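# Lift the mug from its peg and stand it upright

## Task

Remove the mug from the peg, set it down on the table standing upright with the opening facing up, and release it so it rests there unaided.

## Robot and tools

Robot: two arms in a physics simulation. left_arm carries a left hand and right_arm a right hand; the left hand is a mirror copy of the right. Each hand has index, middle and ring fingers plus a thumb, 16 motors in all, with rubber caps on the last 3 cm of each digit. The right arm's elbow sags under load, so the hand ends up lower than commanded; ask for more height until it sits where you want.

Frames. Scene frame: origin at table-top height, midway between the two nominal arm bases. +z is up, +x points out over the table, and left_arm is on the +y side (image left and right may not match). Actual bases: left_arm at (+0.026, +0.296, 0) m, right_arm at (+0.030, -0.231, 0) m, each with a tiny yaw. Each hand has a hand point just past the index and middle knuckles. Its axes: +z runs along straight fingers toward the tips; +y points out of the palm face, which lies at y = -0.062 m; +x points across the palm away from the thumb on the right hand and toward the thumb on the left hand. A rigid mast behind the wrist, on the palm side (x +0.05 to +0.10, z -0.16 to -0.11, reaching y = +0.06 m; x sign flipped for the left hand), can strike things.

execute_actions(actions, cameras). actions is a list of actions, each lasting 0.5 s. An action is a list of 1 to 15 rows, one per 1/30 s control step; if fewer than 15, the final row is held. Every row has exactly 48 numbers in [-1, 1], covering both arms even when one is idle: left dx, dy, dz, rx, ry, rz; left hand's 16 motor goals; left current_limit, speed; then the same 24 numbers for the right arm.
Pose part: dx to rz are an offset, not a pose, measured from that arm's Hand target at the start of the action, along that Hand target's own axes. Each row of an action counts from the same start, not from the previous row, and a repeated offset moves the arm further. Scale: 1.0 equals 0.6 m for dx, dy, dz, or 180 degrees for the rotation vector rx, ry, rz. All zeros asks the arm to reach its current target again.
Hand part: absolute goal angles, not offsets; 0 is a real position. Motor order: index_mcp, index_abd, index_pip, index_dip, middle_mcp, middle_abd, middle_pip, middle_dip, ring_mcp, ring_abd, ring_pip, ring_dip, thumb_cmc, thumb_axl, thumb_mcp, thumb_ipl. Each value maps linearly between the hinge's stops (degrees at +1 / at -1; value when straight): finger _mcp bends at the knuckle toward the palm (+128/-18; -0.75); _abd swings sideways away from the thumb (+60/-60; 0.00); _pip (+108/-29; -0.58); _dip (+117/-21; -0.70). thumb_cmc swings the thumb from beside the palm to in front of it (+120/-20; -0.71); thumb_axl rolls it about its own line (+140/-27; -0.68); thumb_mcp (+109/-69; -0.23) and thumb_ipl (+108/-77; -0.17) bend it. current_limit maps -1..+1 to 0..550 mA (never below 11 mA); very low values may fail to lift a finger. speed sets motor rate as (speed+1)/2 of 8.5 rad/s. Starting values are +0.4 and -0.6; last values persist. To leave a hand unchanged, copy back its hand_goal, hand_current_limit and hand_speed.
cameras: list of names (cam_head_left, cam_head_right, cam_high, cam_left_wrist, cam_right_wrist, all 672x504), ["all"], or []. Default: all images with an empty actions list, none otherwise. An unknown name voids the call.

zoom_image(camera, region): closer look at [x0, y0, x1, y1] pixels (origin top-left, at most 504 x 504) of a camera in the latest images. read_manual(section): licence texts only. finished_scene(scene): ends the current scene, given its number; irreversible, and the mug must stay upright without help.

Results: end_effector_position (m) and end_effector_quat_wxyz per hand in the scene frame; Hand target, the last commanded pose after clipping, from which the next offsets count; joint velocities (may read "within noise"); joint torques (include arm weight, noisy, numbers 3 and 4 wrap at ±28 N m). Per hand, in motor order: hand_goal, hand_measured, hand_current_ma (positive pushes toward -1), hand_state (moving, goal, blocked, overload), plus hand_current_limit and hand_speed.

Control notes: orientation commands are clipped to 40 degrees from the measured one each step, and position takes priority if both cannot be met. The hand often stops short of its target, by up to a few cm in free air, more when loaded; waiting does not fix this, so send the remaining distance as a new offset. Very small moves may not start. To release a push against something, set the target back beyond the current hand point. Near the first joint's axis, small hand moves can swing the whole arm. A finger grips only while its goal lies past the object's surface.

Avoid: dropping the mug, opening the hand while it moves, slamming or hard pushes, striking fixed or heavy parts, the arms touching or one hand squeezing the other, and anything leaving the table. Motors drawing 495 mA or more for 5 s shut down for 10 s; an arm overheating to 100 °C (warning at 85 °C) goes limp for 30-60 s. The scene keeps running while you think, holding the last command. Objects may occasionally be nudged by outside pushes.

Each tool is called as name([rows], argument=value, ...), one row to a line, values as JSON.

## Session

execute_actions(actions=[])

zoom_image(camera="cam_head_left", region=[230, 170, 450, 390])

zoom_image(camera="cam_high", region=[100, 60, 380, 270])

zoom_image(camera="cam_head_right", region=[230, 170, 450, 390])

Scene clock: 0.00 s.
left_arm: end_effector_position=(+0.6470, +0.5551, +0.2792) hand_goal=(-0.754, +0.000, -0.576, -0.696, -0.754, +0.000, -0.576, -0.696, -0.754, +0.000, -0.576, -0.696, -0.714, -0.678, -0.226, -0.168) hand_measured=(-0.754, +0.000, -0.576, -0.696, -0.754, +0.000, -0.576, -0.696, -0.754, +0.000, -0.576, -0.696, -0.714, -0.678, -0.226, -0.168) hand_current_ma=(+0, +0, +0, +0, +0, +0, +0, +0, +0, +0, +0, +0, +0, +0, +0, +0) hand_state=(goal, goal, goal, goal, goal, goal, goal, goal, goal, goal, goal, goal, goal, goal, goal, goal) hand_current_limit=0.40 hand_speed=-0.60 end_effector_quat_wxyz=(-0.231, +0.550, +0.583, +0.552) | right_arm: end_effector_position=(+0.1624, -0.5230, +0.3408) hand_goal=(-0.754, +0.000, -0.576, -0.696, -0.754, +0.000, -0.576, -0.696, -0.754, +0.000, -0.576, -0.696, -0.714, -0.678, -0.226, -0.168) hand_measured=(-0.754, +0.000, -0.576, -0.696, -0.754, +0.000, -0.576, -0.696, -0.754, +0.000, -0.576, -0.696, -0.714, -0.678, -0.226, -0.168) hand_current_ma=(+0, +0, +0, +0, +0, +0, +0, +0, +0, +0, +0, +0, +0, +0, +0, +0) hand_state=(goal, goal, goal, goal, goal, goal, goal, goal, goal, goal, goal, goal, goal, goal, goal, goal) hand_current_limit=0.40 hand_speed=-0.60 end_effector_quat_wxyz=(+0.352, +0.681, +0.483, -0.422)
Joint positions: left_arm=[0.249 1.627 1.095 0.038 -0.926 0.745] | right_arm=[-0.789 0.449 0.641 -0.868 0.886 -0.938]
Joint velocities: within noise
Joint torques (N m): no reading
Heat: left arm: hottest shoulder 30 °C; right arm: hottest waist 32 °C.
Hand target: left_arm +0.6529, +0.5563, +0.2848; -0.228, +0.546, +0.584, +0.556 | right_arm +0.1628, -0.5235, +0.3586; +0.365, +0.682, +0.474, -0.421

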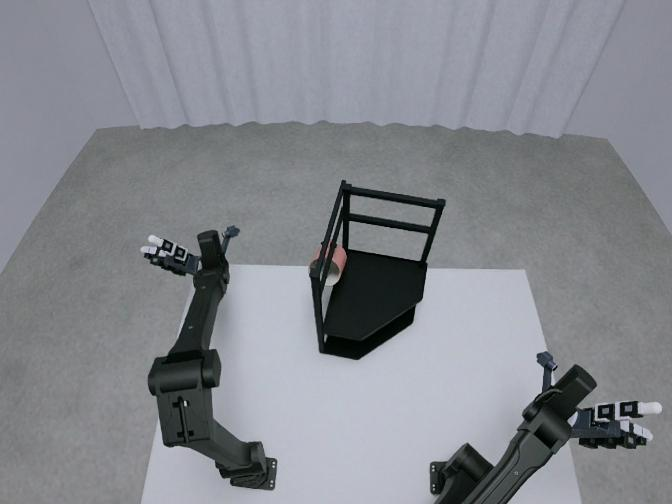

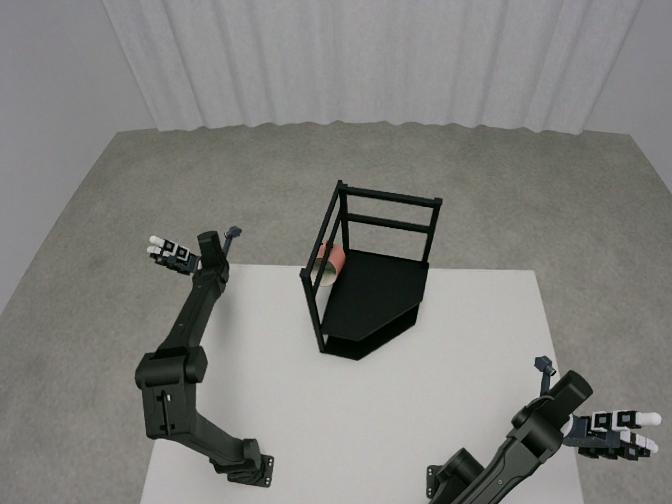

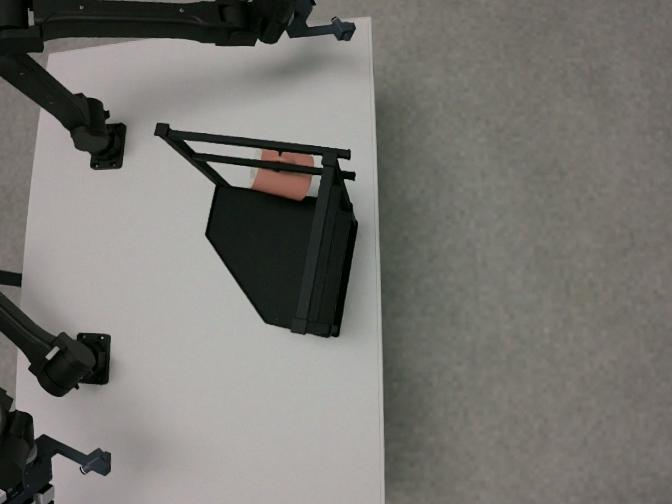

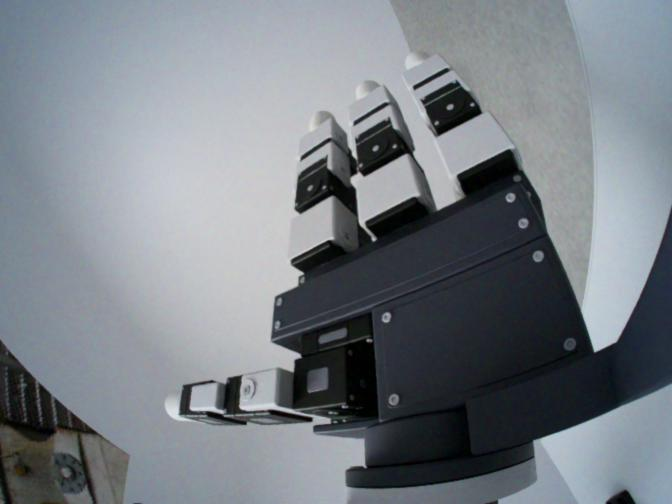

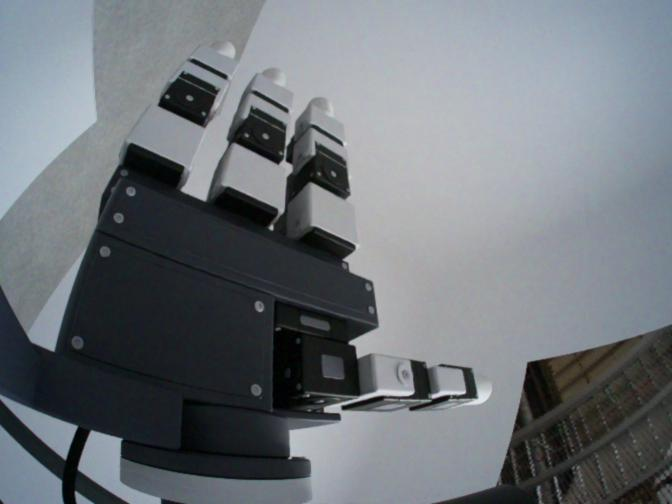

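Scaled by 2.291.

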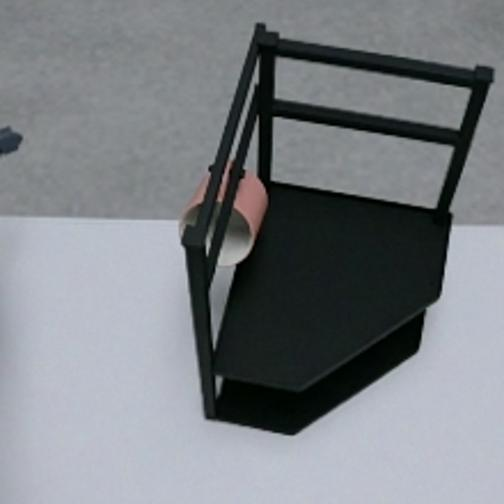

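Scaled by 1.800.

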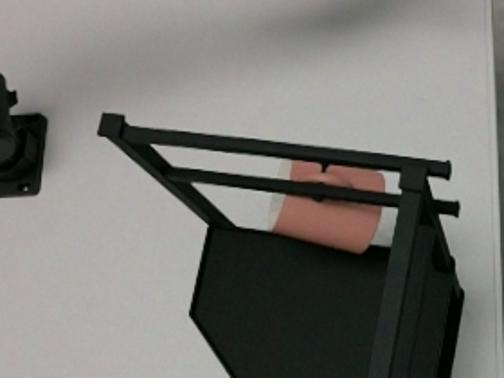

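Scaled by 2.291.

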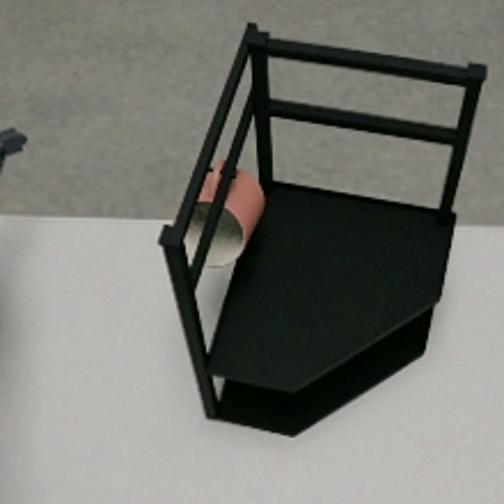

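zoom_image(camera="cam_head_left", region=[290, 220, 370, 300])

zoom_image(camera="cam_head_right", region=[290, 220, 370, 300])

zoom_image(camera="cam_high", region=[140, 110, 380, 230])

Scaled by 6.300.

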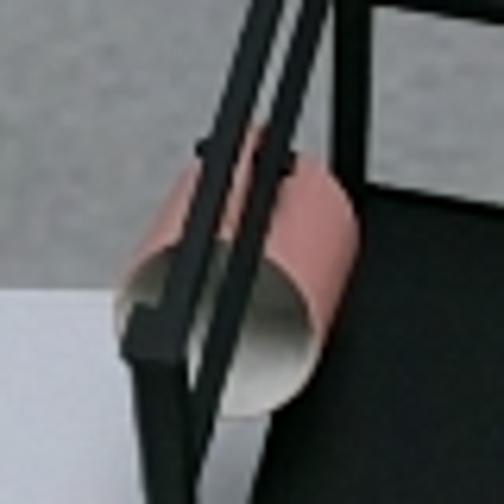

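Scaled by 6.300.

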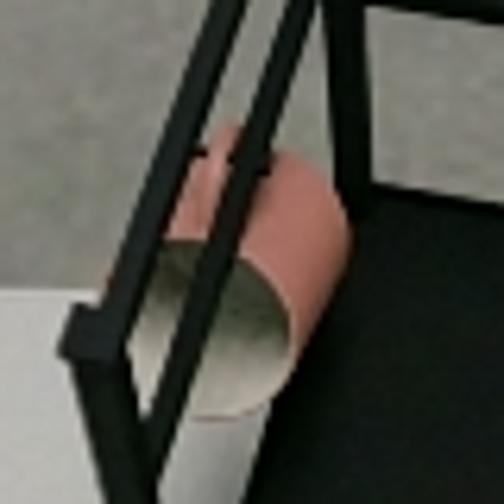

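Scaled by 2.100.

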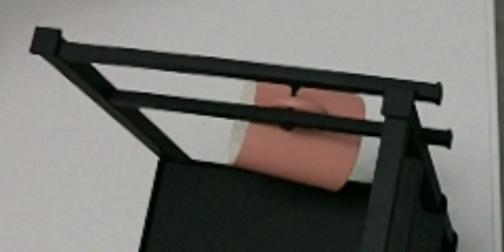

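execute_actions([
  [[0.0155,-0.0573,-0.1242,-0.0853,-0.0215,0.0454,-0.754,0.12,-0.576,-0.696,-0.754,-0.12,-0.576,-0.696,-0.754,0.2,-0.576,-0.696,-0.9,-0.678,-0.226,-0.168,0.4,-0.6,0,0,0,0,0,0,-0.754,0,-0.576,-0.696,-0.754,0,-0.576,-0.696,-0.754,0,-0.576,-0.696,-0.714,-0.678,-0.226,-0.168,0.4,-0.6]],
  [[0.0008,-0.0232,-0.1357,-0.0853,-0.0215,0.0454,-0.754,0.12,-0.576,-0.696,-0.754,-0.12,-0.576,-0.696,-0.754,0.2,-0.576,-0.696,-0.9,-0.678,-0.226,-0.168,0.4,-0.6,0,0,0,0,0,0,-0.754,0,-0.576,-0.696,-0.754,0,-0.576,-0.696,-0.754,0,-0.576,-0.696,-0.714,-0.678,-0.226,-0.168,0.4,-0.6]],
  [[-0.009,0.0138,-0.1367,-0.0853,-0.0215,0.0454,-0.754,0.12,-0.576,-0.696,-0.754,-0.12,-0.576,-0.696,-0.754,0.2,-0.576,-0.696,-0.9,-0.678,-0.226,-0.168,0.4,-0.6,0,0,0,0,0,0,-0.754,0,-0.576,-0.696,-0.754,0,-0.576,-0.696,-0.754,0,-0.576,-0.696,-0.714,-0.678,-0.226,-0.168,0.4,-0.6]],
  [[-0.0135,0.0512,-0.1272,-0.0853,-0.0215,0.0454,-0.754,0.12,-0.576,-0.696,-0.754,-0.12,-0.576,-0.696,-0.754,0.2,-0.576,-0.696,-0.9,-0.678,-0.226,-0.168,0.4,-0.6,0,0,0,0,0,0,-0.754,0,-0.576,-0.696,-0.754,0,-0.576,-0.696,-0.754,0,-0.576,-0.696,-0.714,-0.678,-0.226,-0.168,0.4,-0.6]],
  [[-0.0117,0.0847,-0.108,-0.0853,-0.0215,0.0454,-0.754,0.12,-0.576,-0.696,-0.754,-0.12,-0.576,-0.696,-0.754,0.2,-0.576,-0.696,-0.9,-0.678,-0.226,-0.168,0.4,-0.6,0,0,0,0,0,0,-0.754,0,-0.576,-0.696,-0.754,0,-0.576,-0.696,-0.754,0,-0.576,-0.696,-0.714,-0.678,-0.226,-0.168,0.4,-0.6]],
  [[-0.004,0.1113,-0.081,-0.0853,-0.0215,0.0454,-0.754,0.12,-0.576,-0.696,-0.754,-0.12,-0.576,-0.696,-0.754,0.2,-0.576,-0.696,-0.9,-0.678,-0.226,-0.168,0.4,-0.6,0,0,0,0,0,0,-0.754,0,-0.576,-0.696,-0.754,0,-0.576,-0.696,-0.754,0,-0.576,-0.696,-0.714,-0.678,-0.226,-0.168,0.4,-0.6]],
], cameras=["cam_head_left","cam_head_right","cam_high","cam_left_wrist"])

zoom_image(camera="cam_head_left", region=[240, 220, 380, 320])

zoom_image(camera="cam_high", region=[140, 80, 340, 230])

zoom_image(camera="cam_left_wrist", region=[100, 0, 500, 240])

Scene clock: 10.63 s.
left_arm: end_effector_position=(+0.2990, +0.2229, +0.3545) hand_goal=(-0.754, +0.120, -0.576, -0.696, -0.754, -0.120, -0.576, -0.696, -0.754, +0.200, -0.576, -0.696, -0.900, -0.678, -0.226, -0.168) hand_measured=(-0.756, +0.100, -0.576, -0.696, -0.756, -0.092, -0.576, -0.696, -0.756, +0.202, -0.576, -0.696, -0.904, -0.678, -0.226, -0.168) hand_current_ma=(-6, -60, -2, +0, -6, +93, -2, +0, -6, +4, -2, +0, -15, +2, +2, +1) hand_state=(goal, goal, goal, goal, goal, blocked, goal, goal, goal, goal, goal, goal, goal, goal, goal, goal) hand_current_limit=0.40 hand_speed=-0.60 end_effector_quat_wxyz=(+0.148, +0.802, -0.183, +0.549) | right_arm: end_effector_position=(+0.1624, -0.5230, +0.3408) hand_goal=(-0.754, +0.000, -0.576, -0.696, -0.754, +0.000, -0.576, -0.696, -0.754, +0.000, -0.576, -0.696, -0.714, -0.678, -0.226, -0.168) hand_measured=(-0.754, +0.000, -0.576, -0.696, -0.754, +0.000, -0.576, -0.696, -0.754, +0.000, -0.576, -0.696, -0.714, -0.678, -0.226, -0.168) hand_current_ma=(+3, +3, -2, +0, +3, +2, -2, +0, +3, +2, -2, +0, -1, +2, +1, +1) hand_state=(goal, goal, goal, goal, goal, goal, goal, goal, goal, goal, goal, goal, goal, goal, goal, goal) hand_current_limit=0.40 hand_speed=-0.60 end_effector_quat_wxyz=(+0.352, +0.681, +0.483, -0.422)
Joint positions: left_arm=[0.495 0.565 0.675 -0.693 0.872 1.999] | right_arm=[-0.789 0.449 0.641 -0.868 0.886 -0.938]
Joint torques (N m): left_arm=[0.5 1.38 15.28 1.18 0.75 0.14] | right_arm=[-0.09 1.32 10.18 1.29 0.56 0.12]
Heat: left arm: hottest elbow 31 °C; right arm: hottest elbow 34 °C.
Hand target: left_arm +0.2996, +0.2206, +0.3753; +0.139, +0.795, -0.198, +0.556 | right_arm +0.1628, -0.5235, +0.3586; +0.366, +0.682, +0.474, -0.421
Off the commanded pose: left_arm 0.021 m, 2 deg | right_arm 0.018 m, 2 deg.
Images, in order (width x height): cam_head_left 672x504, cam_head_right 672x504, cam_high 672x504, cam_left_wrist 672x504.

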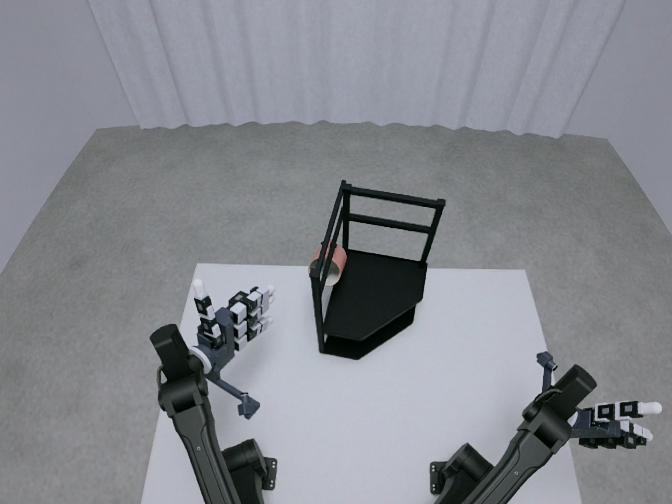

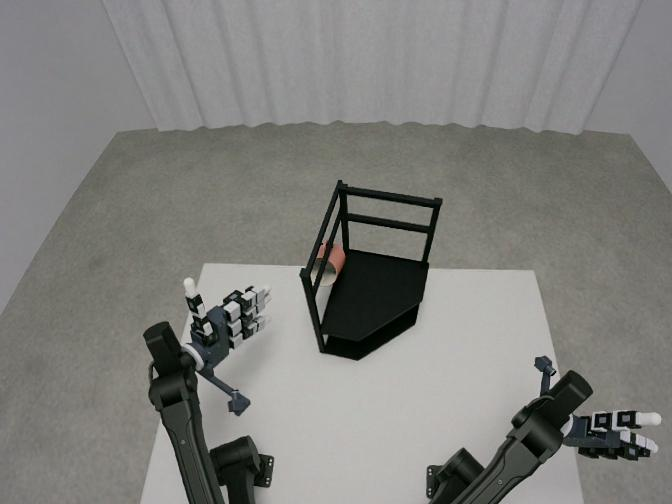

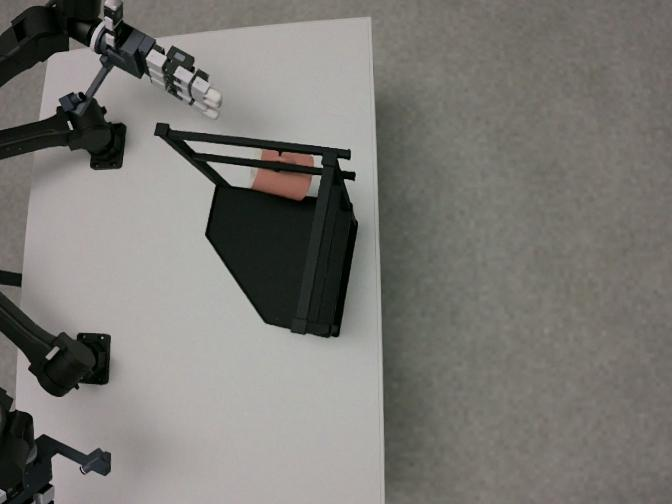

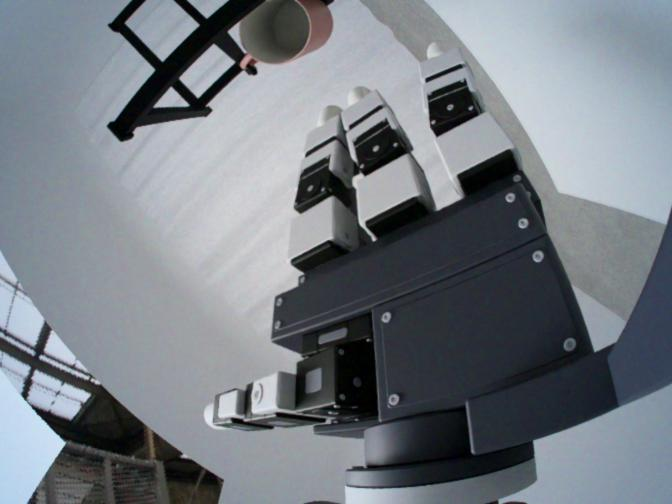

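Scaled by 3.600.

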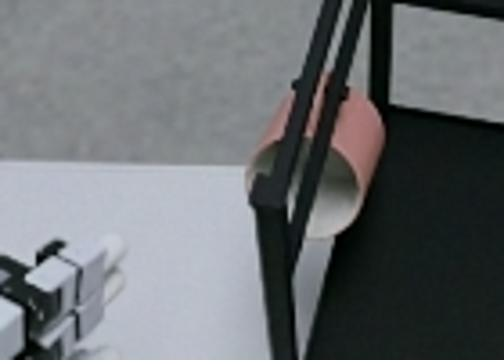

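Scaled by 2.520.

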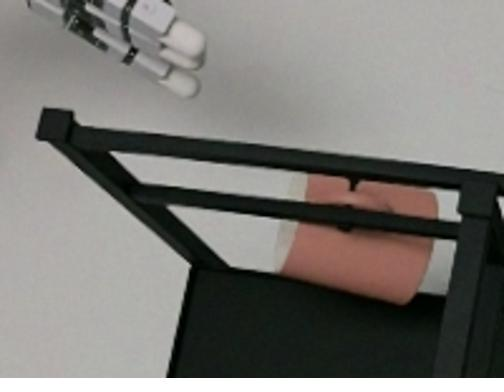

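Scaled by 1.260 from the camera's 672x504 image, which has a finer 960x720 frame.

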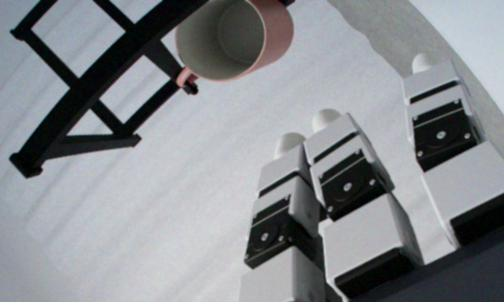

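execute_actions([
  [[0.0152,0.049,0.0553,0.0052,0,-0.0019,-0.754,0.12,-0.576,-0.696,-0.754,-0.12,-0.576,-0.696,-0.754,0.2,-0.576,-0.696,-0.9,-0.678,-0.226,-0.168,0.4,-0.6,0,0,0,0,0,0,-0.754,0,-0.576,-0.696,-0.754,0,-0.576,-0.696,-0.754,0,-0.576,-0.696,-0.714,-0.678,-0.226,-0.168,0.4,-0.6]],
  [[0.0152,0.049,0.0553,0.0052,0,-0.0019,-0.754,0.12,-0.576,-0.696,-0.754,-0.12,-0.576,-0.696,-0.754,0.2,-0.576,-0.696,-0.9,-0.678,-0.226,-0.168,0.4,-0.6,0,0,0,0,0,0,-0.754,0,-0.576,-0.696,-0.754,0,-0.576,-0.696,-0.754,0,-0.576,-0.696,-0.714,-0.678,-0.226,-0.168,0.4,-0.6]],
  [[0.0152,0.049,0.0553,0.0052,0,-0.0019,-0.754,0.12,-0.576,-0.696,-0.754,-0.12,-0.576,-0.696,-0.754,0.2,-0.576,-0.696,-0.9,-0.678,-0.226,-0.168,0.4,-0.6,0,0,0,0,0,0,-0.754,0,-0.576,-0.696,-0.754,0,-0.576,-0.696,-0.754,0,-0.576,-0.696,-0.714,-0.678,-0.226,-0.168,0.4,-0.6]],
], cameras=["cam_head_left","cam_head_right","cam_high","cam_left_wrist"])

zoom_image(camera="cam_head_left", region=[270, 230, 370, 310])

zoom_image(camera="cam_high", region=[140, 90, 340, 230])

zoom_image(camera="cam_left_wrist", region=[160, 0, 480, 200])

Scene clock: 15.63 s.
left_arm: end_effector_position=(+0.3474, +0.0993, +0.3525) hand_goal=(-0.754, +0.120, -0.576, -0.696, -0.754, -0.120, -0.576, -0.696, -0.754, +0.200, -0.576, -0.696, -0.900, -0.678, -0.226, -0.168) hand_measured=(-0.754, +0.100, -0.576, -0.696, -0.754, -0.092, -0.576, -0.696, -0.754, +0.202, -0.576, -0.696, -0.904, -0.678, -0.226, -0.168) hand_current_ma=(+0, -60, -2, +0, +0, +93, -2, +0, +0, +4, -2, +0, -12, +2, +2, +1) hand_state=(goal, goal, goal, goal, goal, blocked, goal, goal, goal, goal, goal, goal, goal, goal, goal, goal) hand_current_limit=0.40 hand_speed=-0.60 end_effector_quat_wxyz=(+0.121, +0.809, -0.179, +0.547) | right_arm: end_effector_position=(+0.1624, -0.5230, +0.3408) hand_goal=(-0.754, +0.000, -0.576, -0.696, -0.754, +0.000, -0.576, -0.696, -0.754, +0.000, -0.576, -0.696, -0.714, -0.678, -0.226, -0.168) hand_measured=(-0.754, +0.000, -0.576, -0.696, -0.754, +0.000, -0.576, -0.696, -0.754, +0.000, -0.576, -0.696, -0.714, -0.678, -0.226, -0.168) hand_current_ma=(+3, +3, -2, +0, +3, +2, -2, +0, +3, +2, -2, +0, -1, +2, +1, +1) hand_state=(goal, goal, goal, goal, goal, goal, goal, goal, goal, goal, goal, goal, goal, goal, goal, goal) hand_current_limit=0.40 hand_speed=-0.60 end_effector_quat_wxyz=(+0.352, +0.681, +0.483, -0.422)
Joint positions: left_arm=[-0.207 0.64 0.675 -0.425 0.19 1.648] | right_arm=[-0.789 0.449 0.641 -0.868 0.886 -0.938]
Joint torques (N m): left_arm=[0.62 -0.21 13.2 2.73 0.04 -0.07] | right_arm=[-0.03 1.85 10.39 1.31 0.57 0.11]
Heat: left arm: hottest elbow 33 °C; right arm: hottest elbow 35 °C.
Hand target: left_arm +0.3510, +0.0951, +0.3670; +0.125, +0.800, -0.178, +0.559 | right_arm +0.1628, -0.5235, +0.3586; +0.366, +0.682, +0.474, -0.421
Off the commanded pose: left_arm 0.016 m, 2 deg | right_arm 0.018 m, 2 deg.
Images, in order (width x height): cam_head_left 672x504, cam_head_right 672x504, cam_high 672x504, cam_left_wrist 672x504.

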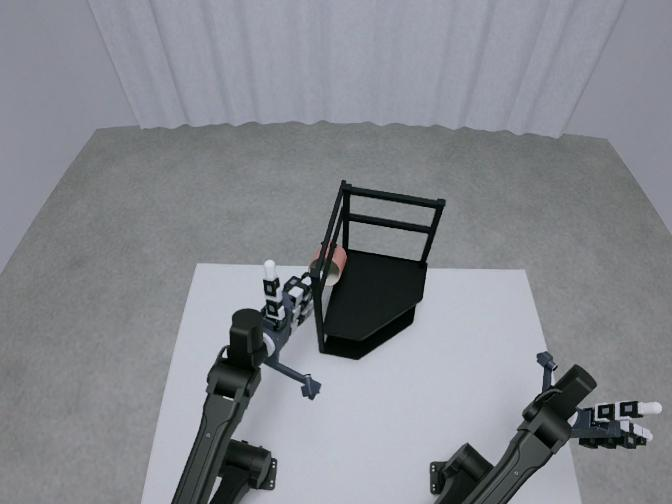

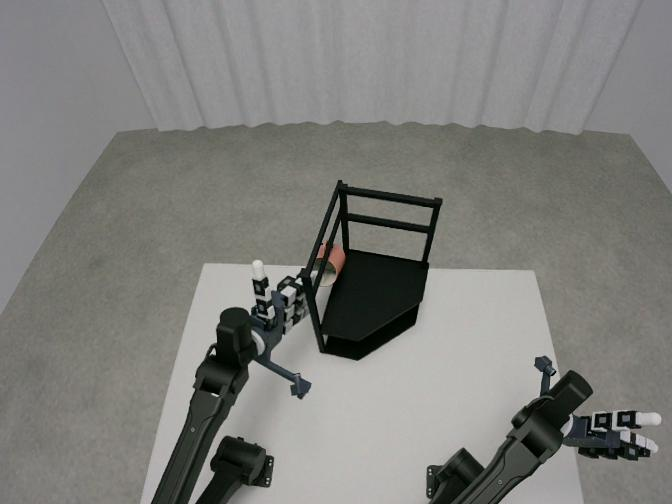

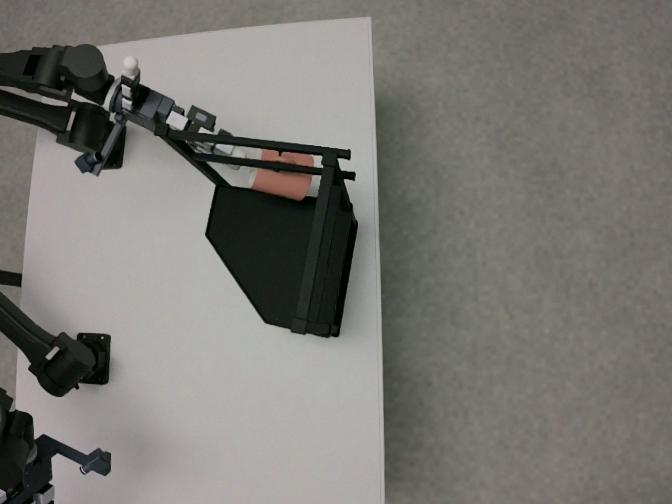

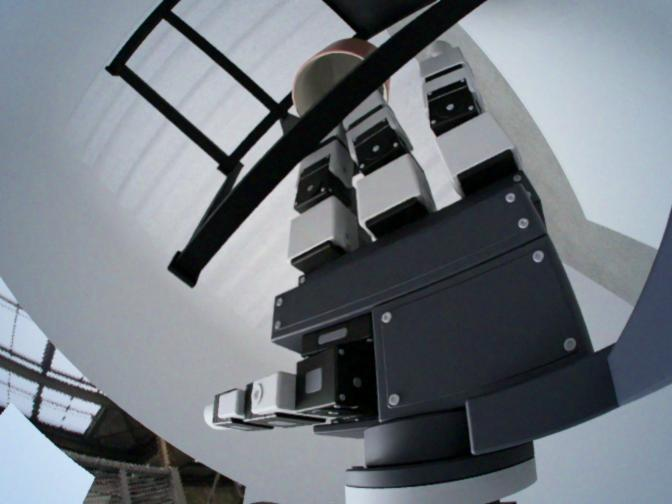

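Scaled by 5.040.

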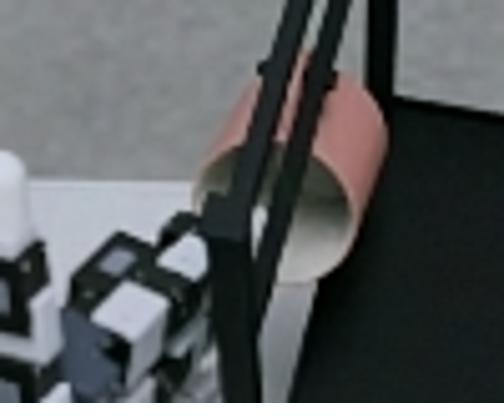

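Scaled by 2.520.

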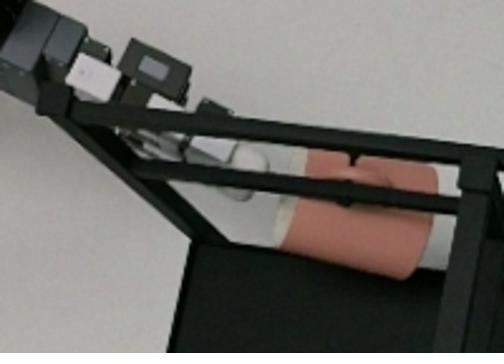

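Scaled by 1.575 from the camera's 672x504 image, which has a finer 960x720 frame.

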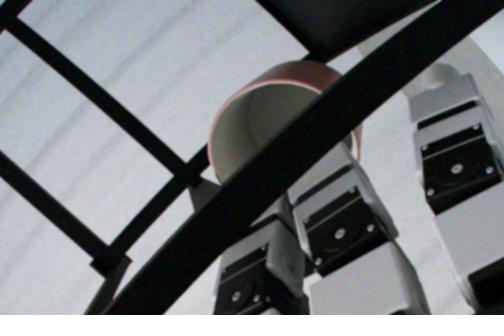

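execute_actions([
  [[-0.004,0,0.055,0,0,0,-0.754,0.12,-0.576,-0.696,-0.754,-0.12,-0.576,-0.696,-0.754,0.2,-0.576,-0.696,-0.9,-0.678,-0.226,-0.168,0.4,-0.6,0,0,0,0,0,0,-0.754,0,-0.576,-0.696,-0.754,0,-0.576,-0.696,-0.754,0,-0.576,-0.696,-0.714,-0.678,-0.226,-0.168,0.4,-0.6]],
], cameras=["cam_head_left","cam_head_right","cam_high","cam_left_wrist"])

zoom_image(camera="cam_high", region=[190, 110, 340, 210])

zoom_image(camera="cam_left_wrist", region=[200, 0, 500, 200])

zoom_image(camera="cam_head_left", region=[270, 230, 370, 310])

Scene clock: 19.50 s.
left_arm: end_effector_position=(+0.3760, +0.0871, +0.3363) hand_goal=(-0.754, +0.120, -0.576, -0.696, -0.754, -0.120, -0.576, -0.696, -0.754, +0.200, -0.576, -0.696, -0.900, -0.678, -0.226, -0.168) hand_measured=(-0.754, +0.100, -0.576, -0.696, -0.754, -0.092, -0.576, -0.696, -0.754, +0.202, -0.576, -0.696, -0.904, -0.678, -0.226, -0.168) hand_current_ma=(+0, -60, -2, +0, +0, +93, -2, +0, +0, +4, -2, +0, -12, +2, +2, +1) hand_state=(goal, goal, goal, goal, goal, blocked, goal, goal, goal, goal, goal, goal, goal, goal, goal, goal) hand_current_limit=0.40 hand_speed=-0.60 end_effector_quat_wxyz=(+0.120, +0.811, -0.179, +0.544) | right_arm: end_effector_position=(+0.1624, -0.5230, +0.3408) hand_goal=(-0.754, +0.000, -0.576, -0.696, -0.754, +0.000, -0.576, -0.696, -0.754, +0.000, -0.576, -0.696, -0.714, -0.678, -0.226, -0.168) hand_measured=(-0.754, +0.000, -0.576, -0.696, -0.754, +0.000, -0.576, -0.696, -0.754, +0.000, -0.576, -0.696, -0.714, -0.678, -0.226, -0.168) hand_current_ma=(+3, +3, -2, +0, +3, +2, -2, +0, +3, +2, -2, +0, -1, +2, +1, +1) hand_state=(goal, goal, goal, goal, goal, goal, goal, goal, goal, goal, goal, goal, goal, goal, goal, goal) hand_current_limit=0.40 hand_speed=-0.60 end_effector_quat_wxyz=(+0.352, +0.681, +0.483, -0.422)
Joint positions: left_arm=[-0.231 0.748 0.675 -0.322 0.167 1.639] | right_arm=[-0.789 0.449 0.641 -0.868 0.886 -0.938]
Joint torques (N m): left_arm=[0.44 -2.14 13.19 2.8 -0.02 -0.05] | right_arm=[0.03 1.67 10.3 1.16 0.58 0.09]
Heat: left arm: hottest elbow 33 °C; right arm: hottest elbow 36 °C.
Hand target: left_arm +0.3784, +0.0823, +0.3534; +0.125, +0.800, -0.178, +0.560 | right_arm +0.1628, -0.5235, +0.3586; +0.366, +0.682, +0.474, -0.421
Off the commanded pose: left_arm 0.018 m, 2 deg | right_arm 0.018 m, 2 deg.
Images, in order (width x height): cam_head_left 672x504, cam_head_right 672x504, cam_high 672x504, cam_left_wrist 672x504.

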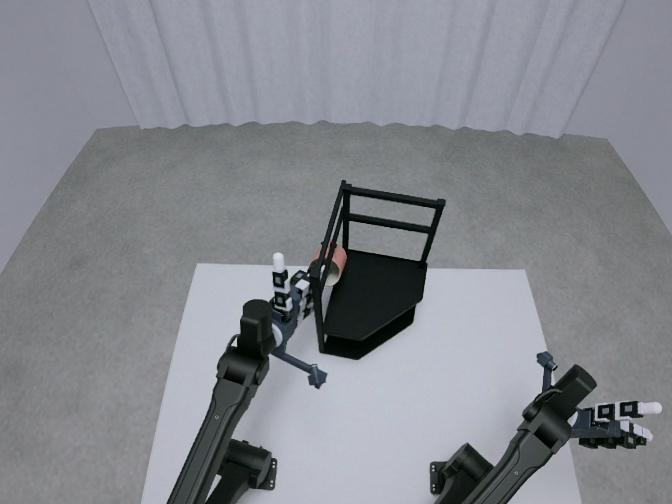

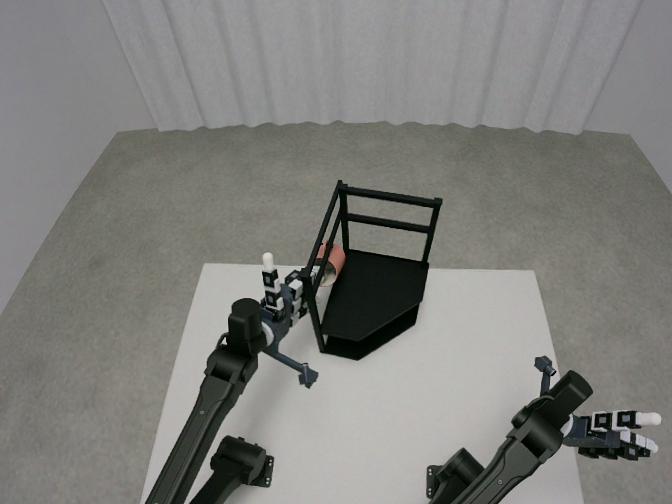

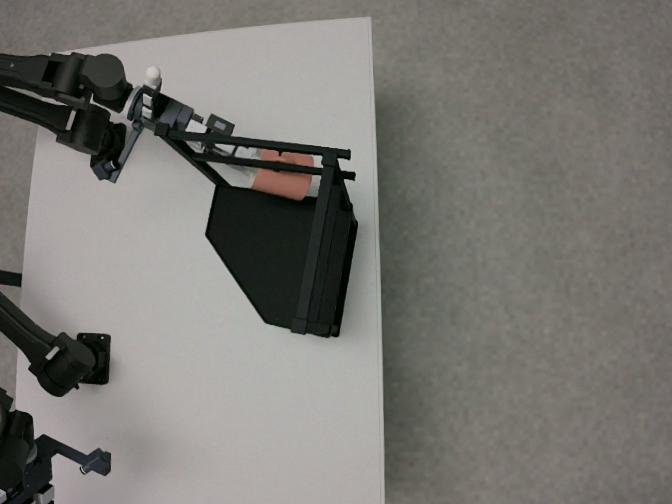

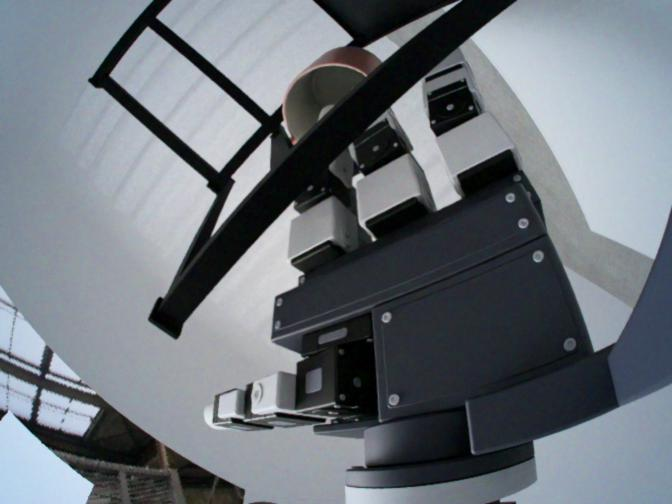

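Scaled by 3.360.

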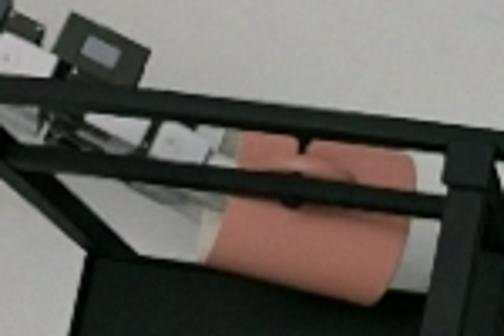

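Scaled by 1.680 from the camera's 672x504 image, which has a finer 960x720 frame.

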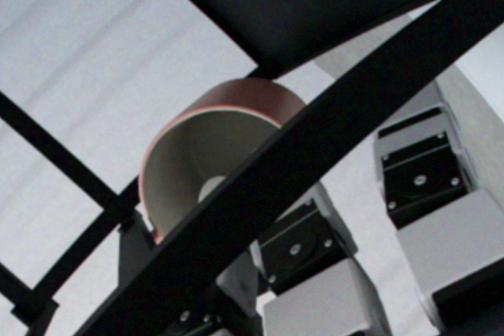

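Scaled by 5.040.

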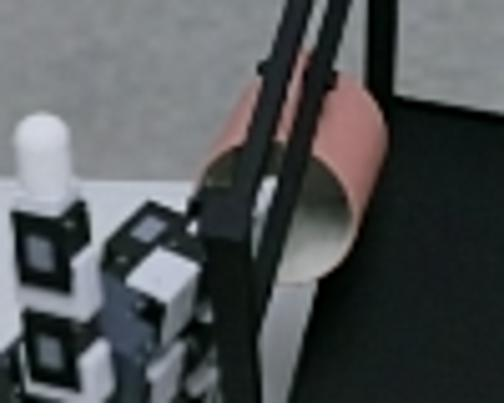

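execute_actions([
  [[0.002,0,0.05,0,0,0,-0.754,0.12,-0.576,-0.696,-0.754,-0.12,-0.576,-0.696,-0.754,0.2,-0.576,-0.696,-0.9,-0.678,-0.226,-0.168,0.4,-0.6,0,0,0,0,0,0,-0.754,0,-0.576,-0.696,-0.754,0,-0.576,-0.696,-0.754,0,-0.576,-0.696,-0.714,-0.678,-0.226,-0.168,0.4,-0.6]],
], cameras=["cam_head_left","cam_high","cam_left_wrist"])

zoom_image(camera="cam_high", region=[190, 110, 340, 210])

zoom_image(camera="cam_left_wrist", region=[200, 0, 500, 200])

zoom_image(camera="cam_head_left", region=[270, 230, 370, 310])

Scene clock: 20.73 s.
left_arm: end_effector_position=(+0.3977, +0.0766, +0.3210) hand_goal=(-0.754, +0.120, -0.576, -0.696, -0.754, -0.120, -0.576, -0.696, -0.754, +0.200, -0.576, -0.696, -0.900, -0.678, -0.226, -0.168) hand_measured=(-0.754, +0.098, -0.576, -0.696, -0.754, -0.092, -0.576, -0.696, -0.754, +0.202, -0.576, -0.696, -0.904, -0.678, -0.226, -0.168) hand_current_ma=(+0, -69, -2, +0, -1, +87, -2, +0, +0, +5, -2, +0, -12, +2, +2, +1) hand_state=(goal, blocked, goal, goal, goal, blocked, goal, goal, goal, goal, goal, goal, goal, goal, goal, goal) hand_current_limit=0.40 hand_speed=-0.60 end_effector_quat_wxyz=(+0.120, +0.813, -0.179, +0.542) | right_arm: end_effector_position=(+0.1624, -0.5230, +0.3408) hand_goal=(-0.754, +0.000, -0.576, -0.696, -0.754, +0.000, -0.576, -0.696, -0.754, +0.000, -0.576, -0.696, -0.714, -0.678, -0.226, -0.168) hand_measured=(-0.754, +0.000, -0.576, -0.696, -0.754, +0.000, -0.576, -0.696, -0.754, +0.000, -0.576, -0.696, -0.714, -0.678, -0.226, -0.168) hand_current_ma=(+3, +3, -2, +0, +3, +2, -2, +0, +3, +2, -2, +0, -1, +2, +1, +1) hand_state=(goal, goal, goal, goal, goal, goal, goal, goal, goal, goal, goal, goal, goal, goal, goal, goal) hand_current_limit=0.40 hand_speed=-0.60 end_effector_quat_wxyz=(+0.352, +0.681, +0.483, -0.422)
Joint positions: left_arm=[-0.249 0.836 0.675 -0.238 0.15 1.632] | right_arm=[-0.789 0.449 0.641 -0.868 0.886 -0.938]
Joint torques (N m): left_arm=[0.03 -2.73 14.6 2.67 -0.01 -0.08] | right_arm=[-0.21 2.14 10.4 1.24 0.58 0.08]
Heat: left arm: hottest elbow 34 °C; right arm: hottest elbow 36 °C.
Hand target: left_arm +0.4043, +0.0701, +0.3443; +0.125, +0.800, -0.178, +0.560 | right_arm +0.1628, -0.5235, +0.3586; +0.366, +0.682, +0.474, -0.421
Off the commanded pose: left_arm 0.025 m, 3 deg | right_arm 0.018 m, 2 deg.
Images, in order (width x height): cam_head_left 672x504, cam_high 672x504, cam_left_wrist 672x504.

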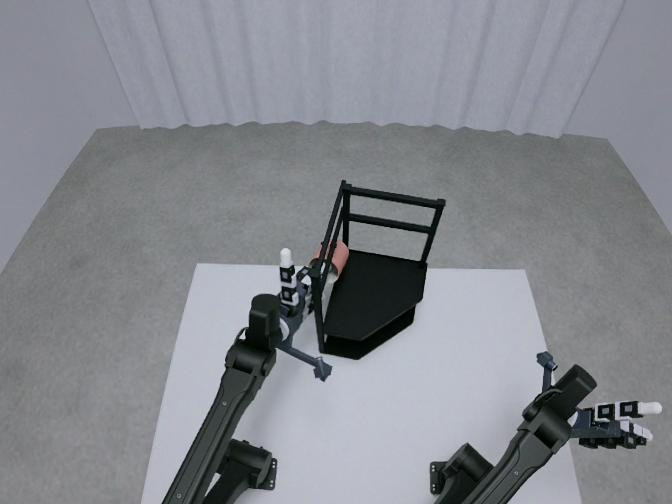

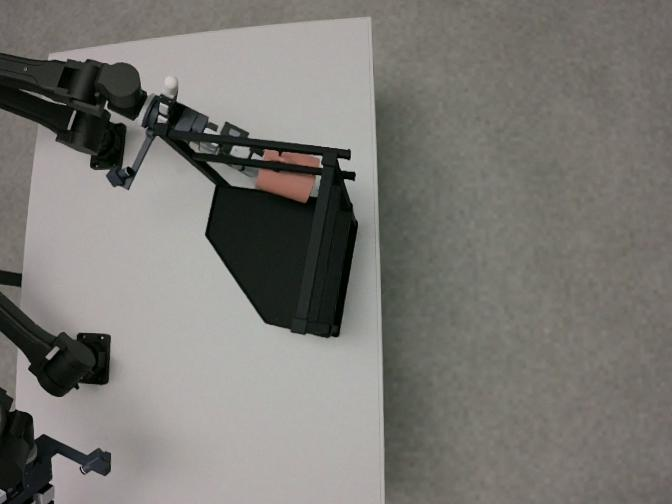

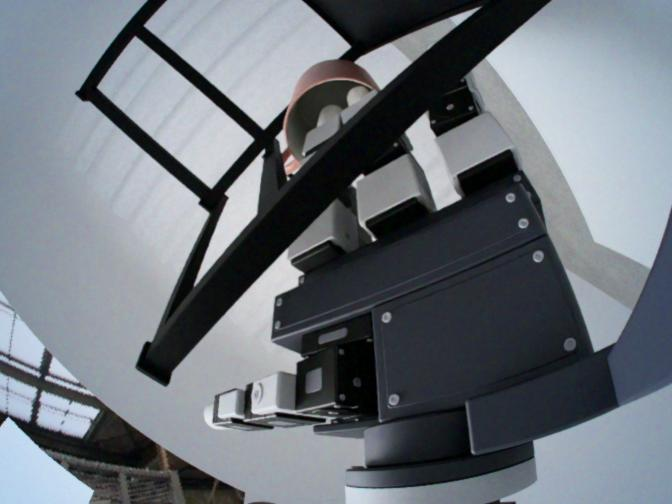

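Scaled by 3.360.

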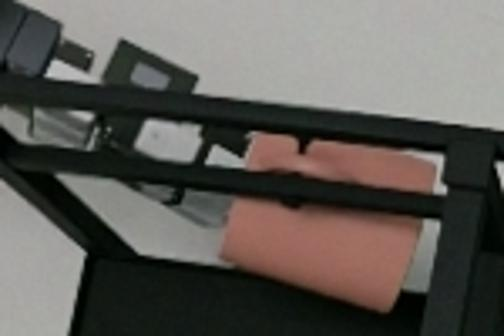

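Scaled by 1.680 from the camera's 672x504 image, which has a finer 960x720 frame.

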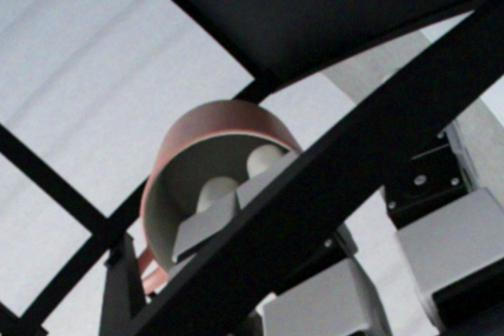

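Scaled by 5.040.

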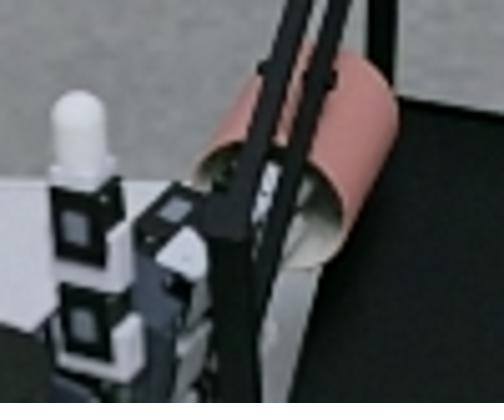

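execute_actions([
  [[0.007,0,0.05,0,0,0,-0.754,0.12,-0.576,-0.696,-0.754,-0.12,-0.576,-0.696,-0.754,0.2,-0.576,-0.696,-0.9,-0.678,-0.226,-0.168,0.4,-0.6,0,0,0,0,0,0,-0.754,0,-0.576,-0.696,-0.754,0,-0.576,-0.696,-0.754,0,-0.576,-0.696,-0.714,-0.678,-0.226,-0.168,0.4,-0.6]],
], cameras=["cam_head_left","cam_high","cam_left_wrist"])

zoom_image(camera="cam_high", region=[190, 110, 340, 210])

zoom_image(camera="cam_left_wrist", region=[200, 0, 500, 200])

zoom_image(camera="cam_head_left", region=[270, 230, 370, 310])

Scene clock: 21.93 s.
left_arm: end_effector_position=(+0.4212, +0.0660, +0.3132) hand_goal=(-0.754, +0.120, -0.576, -0.696, -0.754, -0.120, -0.576, -0.696, -0.754, +0.200, -0.576, -0.696, -0.900, -0.678, -0.226, -0.168) hand_measured=(-0.754, +0.098, -0.576, -0.696, -0.756, -0.092, -0.578, -0.696, -0.754, +0.202, -0.576, -0.696, -0.904, -0.678, -0.226, -0.168) hand_current_ma=(-1, -70, -2, +0, -3, +87, -6, +0, +1, +5, -2, +0, -12, +2, +2, +1) hand_state=(goal, blocked, goal, goal, goal, blocked, goal, goal, goal, goal, goal, goal, goal, goal, goal, goal) hand_current_limit=0.40 hand_speed=-0.60 end_effector_quat_wxyz=(+0.120, +0.813, -0.178, +0.541) | right_arm: end_effector_position=(+0.1624, -0.5230, +0.3408) hand_goal=(-0.754, +0.000, -0.576, -0.696, -0.754, +0.000, -0.576, -0.696, -0.754, +0.000, -0.576, -0.696, -0.714, -0.678, -0.226, -0.168) hand_measured=(-0.754, +0.000, -0.576, -0.696, -0.754, +0.000, -0.576, -0.696, -0.754, +0.000, -0.576, -0.696, -0.714, -0.678, -0.226, -0.168) hand_current_ma=(+3, +3, -2, +0, +3, +2, -2, +0, +3, +2, -2, +0, -1, +2, +1, +1) hand_state=(goal, goal, goal, goal, goal, goal, goal, goal, goal, goal, goal, goal, goal, goal, goal, goal) hand_current_limit=0.40 hand_speed=-0.60 end_effector_quat_wxyz=(+0.352, +0.681, +0.483, -0.422)
Joint positions: left_arm=[-0.263 0.927 0.699 -0.172 0.136 1.626] | right_arm=[-0.789 0.449 0.641 -0.868 0.886 -0.938]
Joint torques (N m): left_arm=[0.56 -3.08 15.08 2.62 -0.02 -0.02] | right_arm=[-0.56 1.44 10.48 1.42 0.56 0.08]
Heat: left arm: hottest elbow 34 °C; right arm: hottest elbow 36 °C.
Hand target: left_arm +0.4311, +0.0576, +0.3379; +0.125, +0.800, -0.178, +0.559 | right_arm +0.1628, -0.5235, +0.3586; +0.366, +0.682, +0.474, -0.421
Off the commanded pose: left_arm 0.028 m, 3 deg | right_arm 0.018 m, 2 deg.
Images, in order (width x height): cam_head_left 672x504, cam_high 672x504, cam_left_wrist 672x504.

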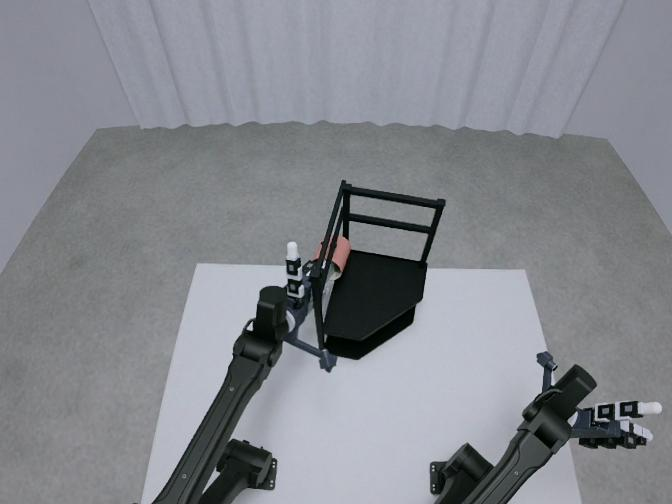

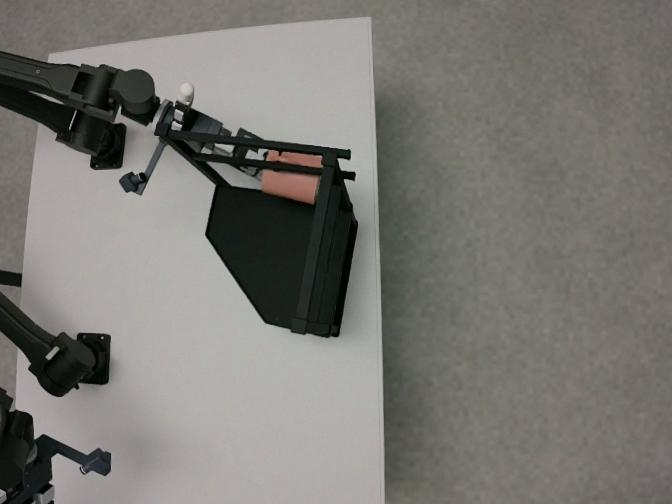

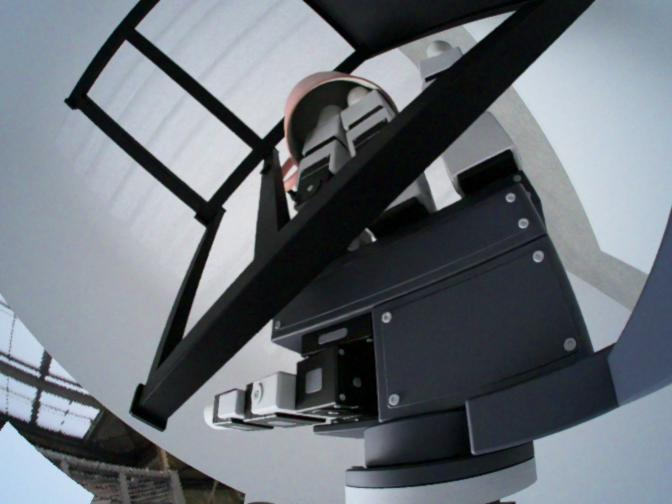

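Scaled by 3.360.

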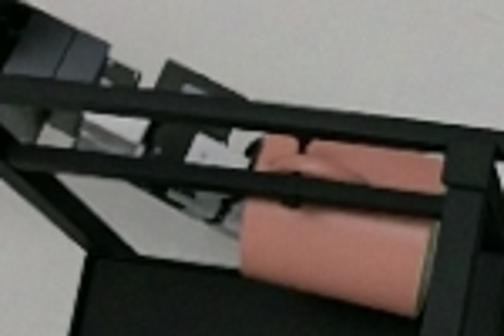

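Scaled by 1.680 from the camera's 672x504 image, which has a finer 960x720 frame.

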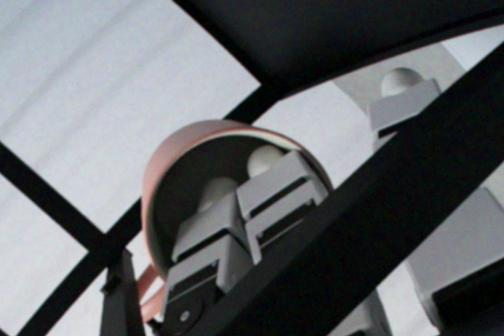

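Scaled by 5.040.

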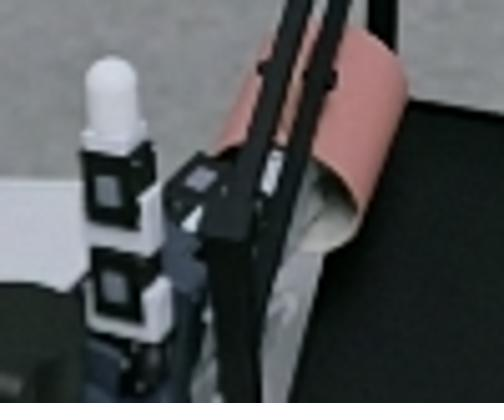

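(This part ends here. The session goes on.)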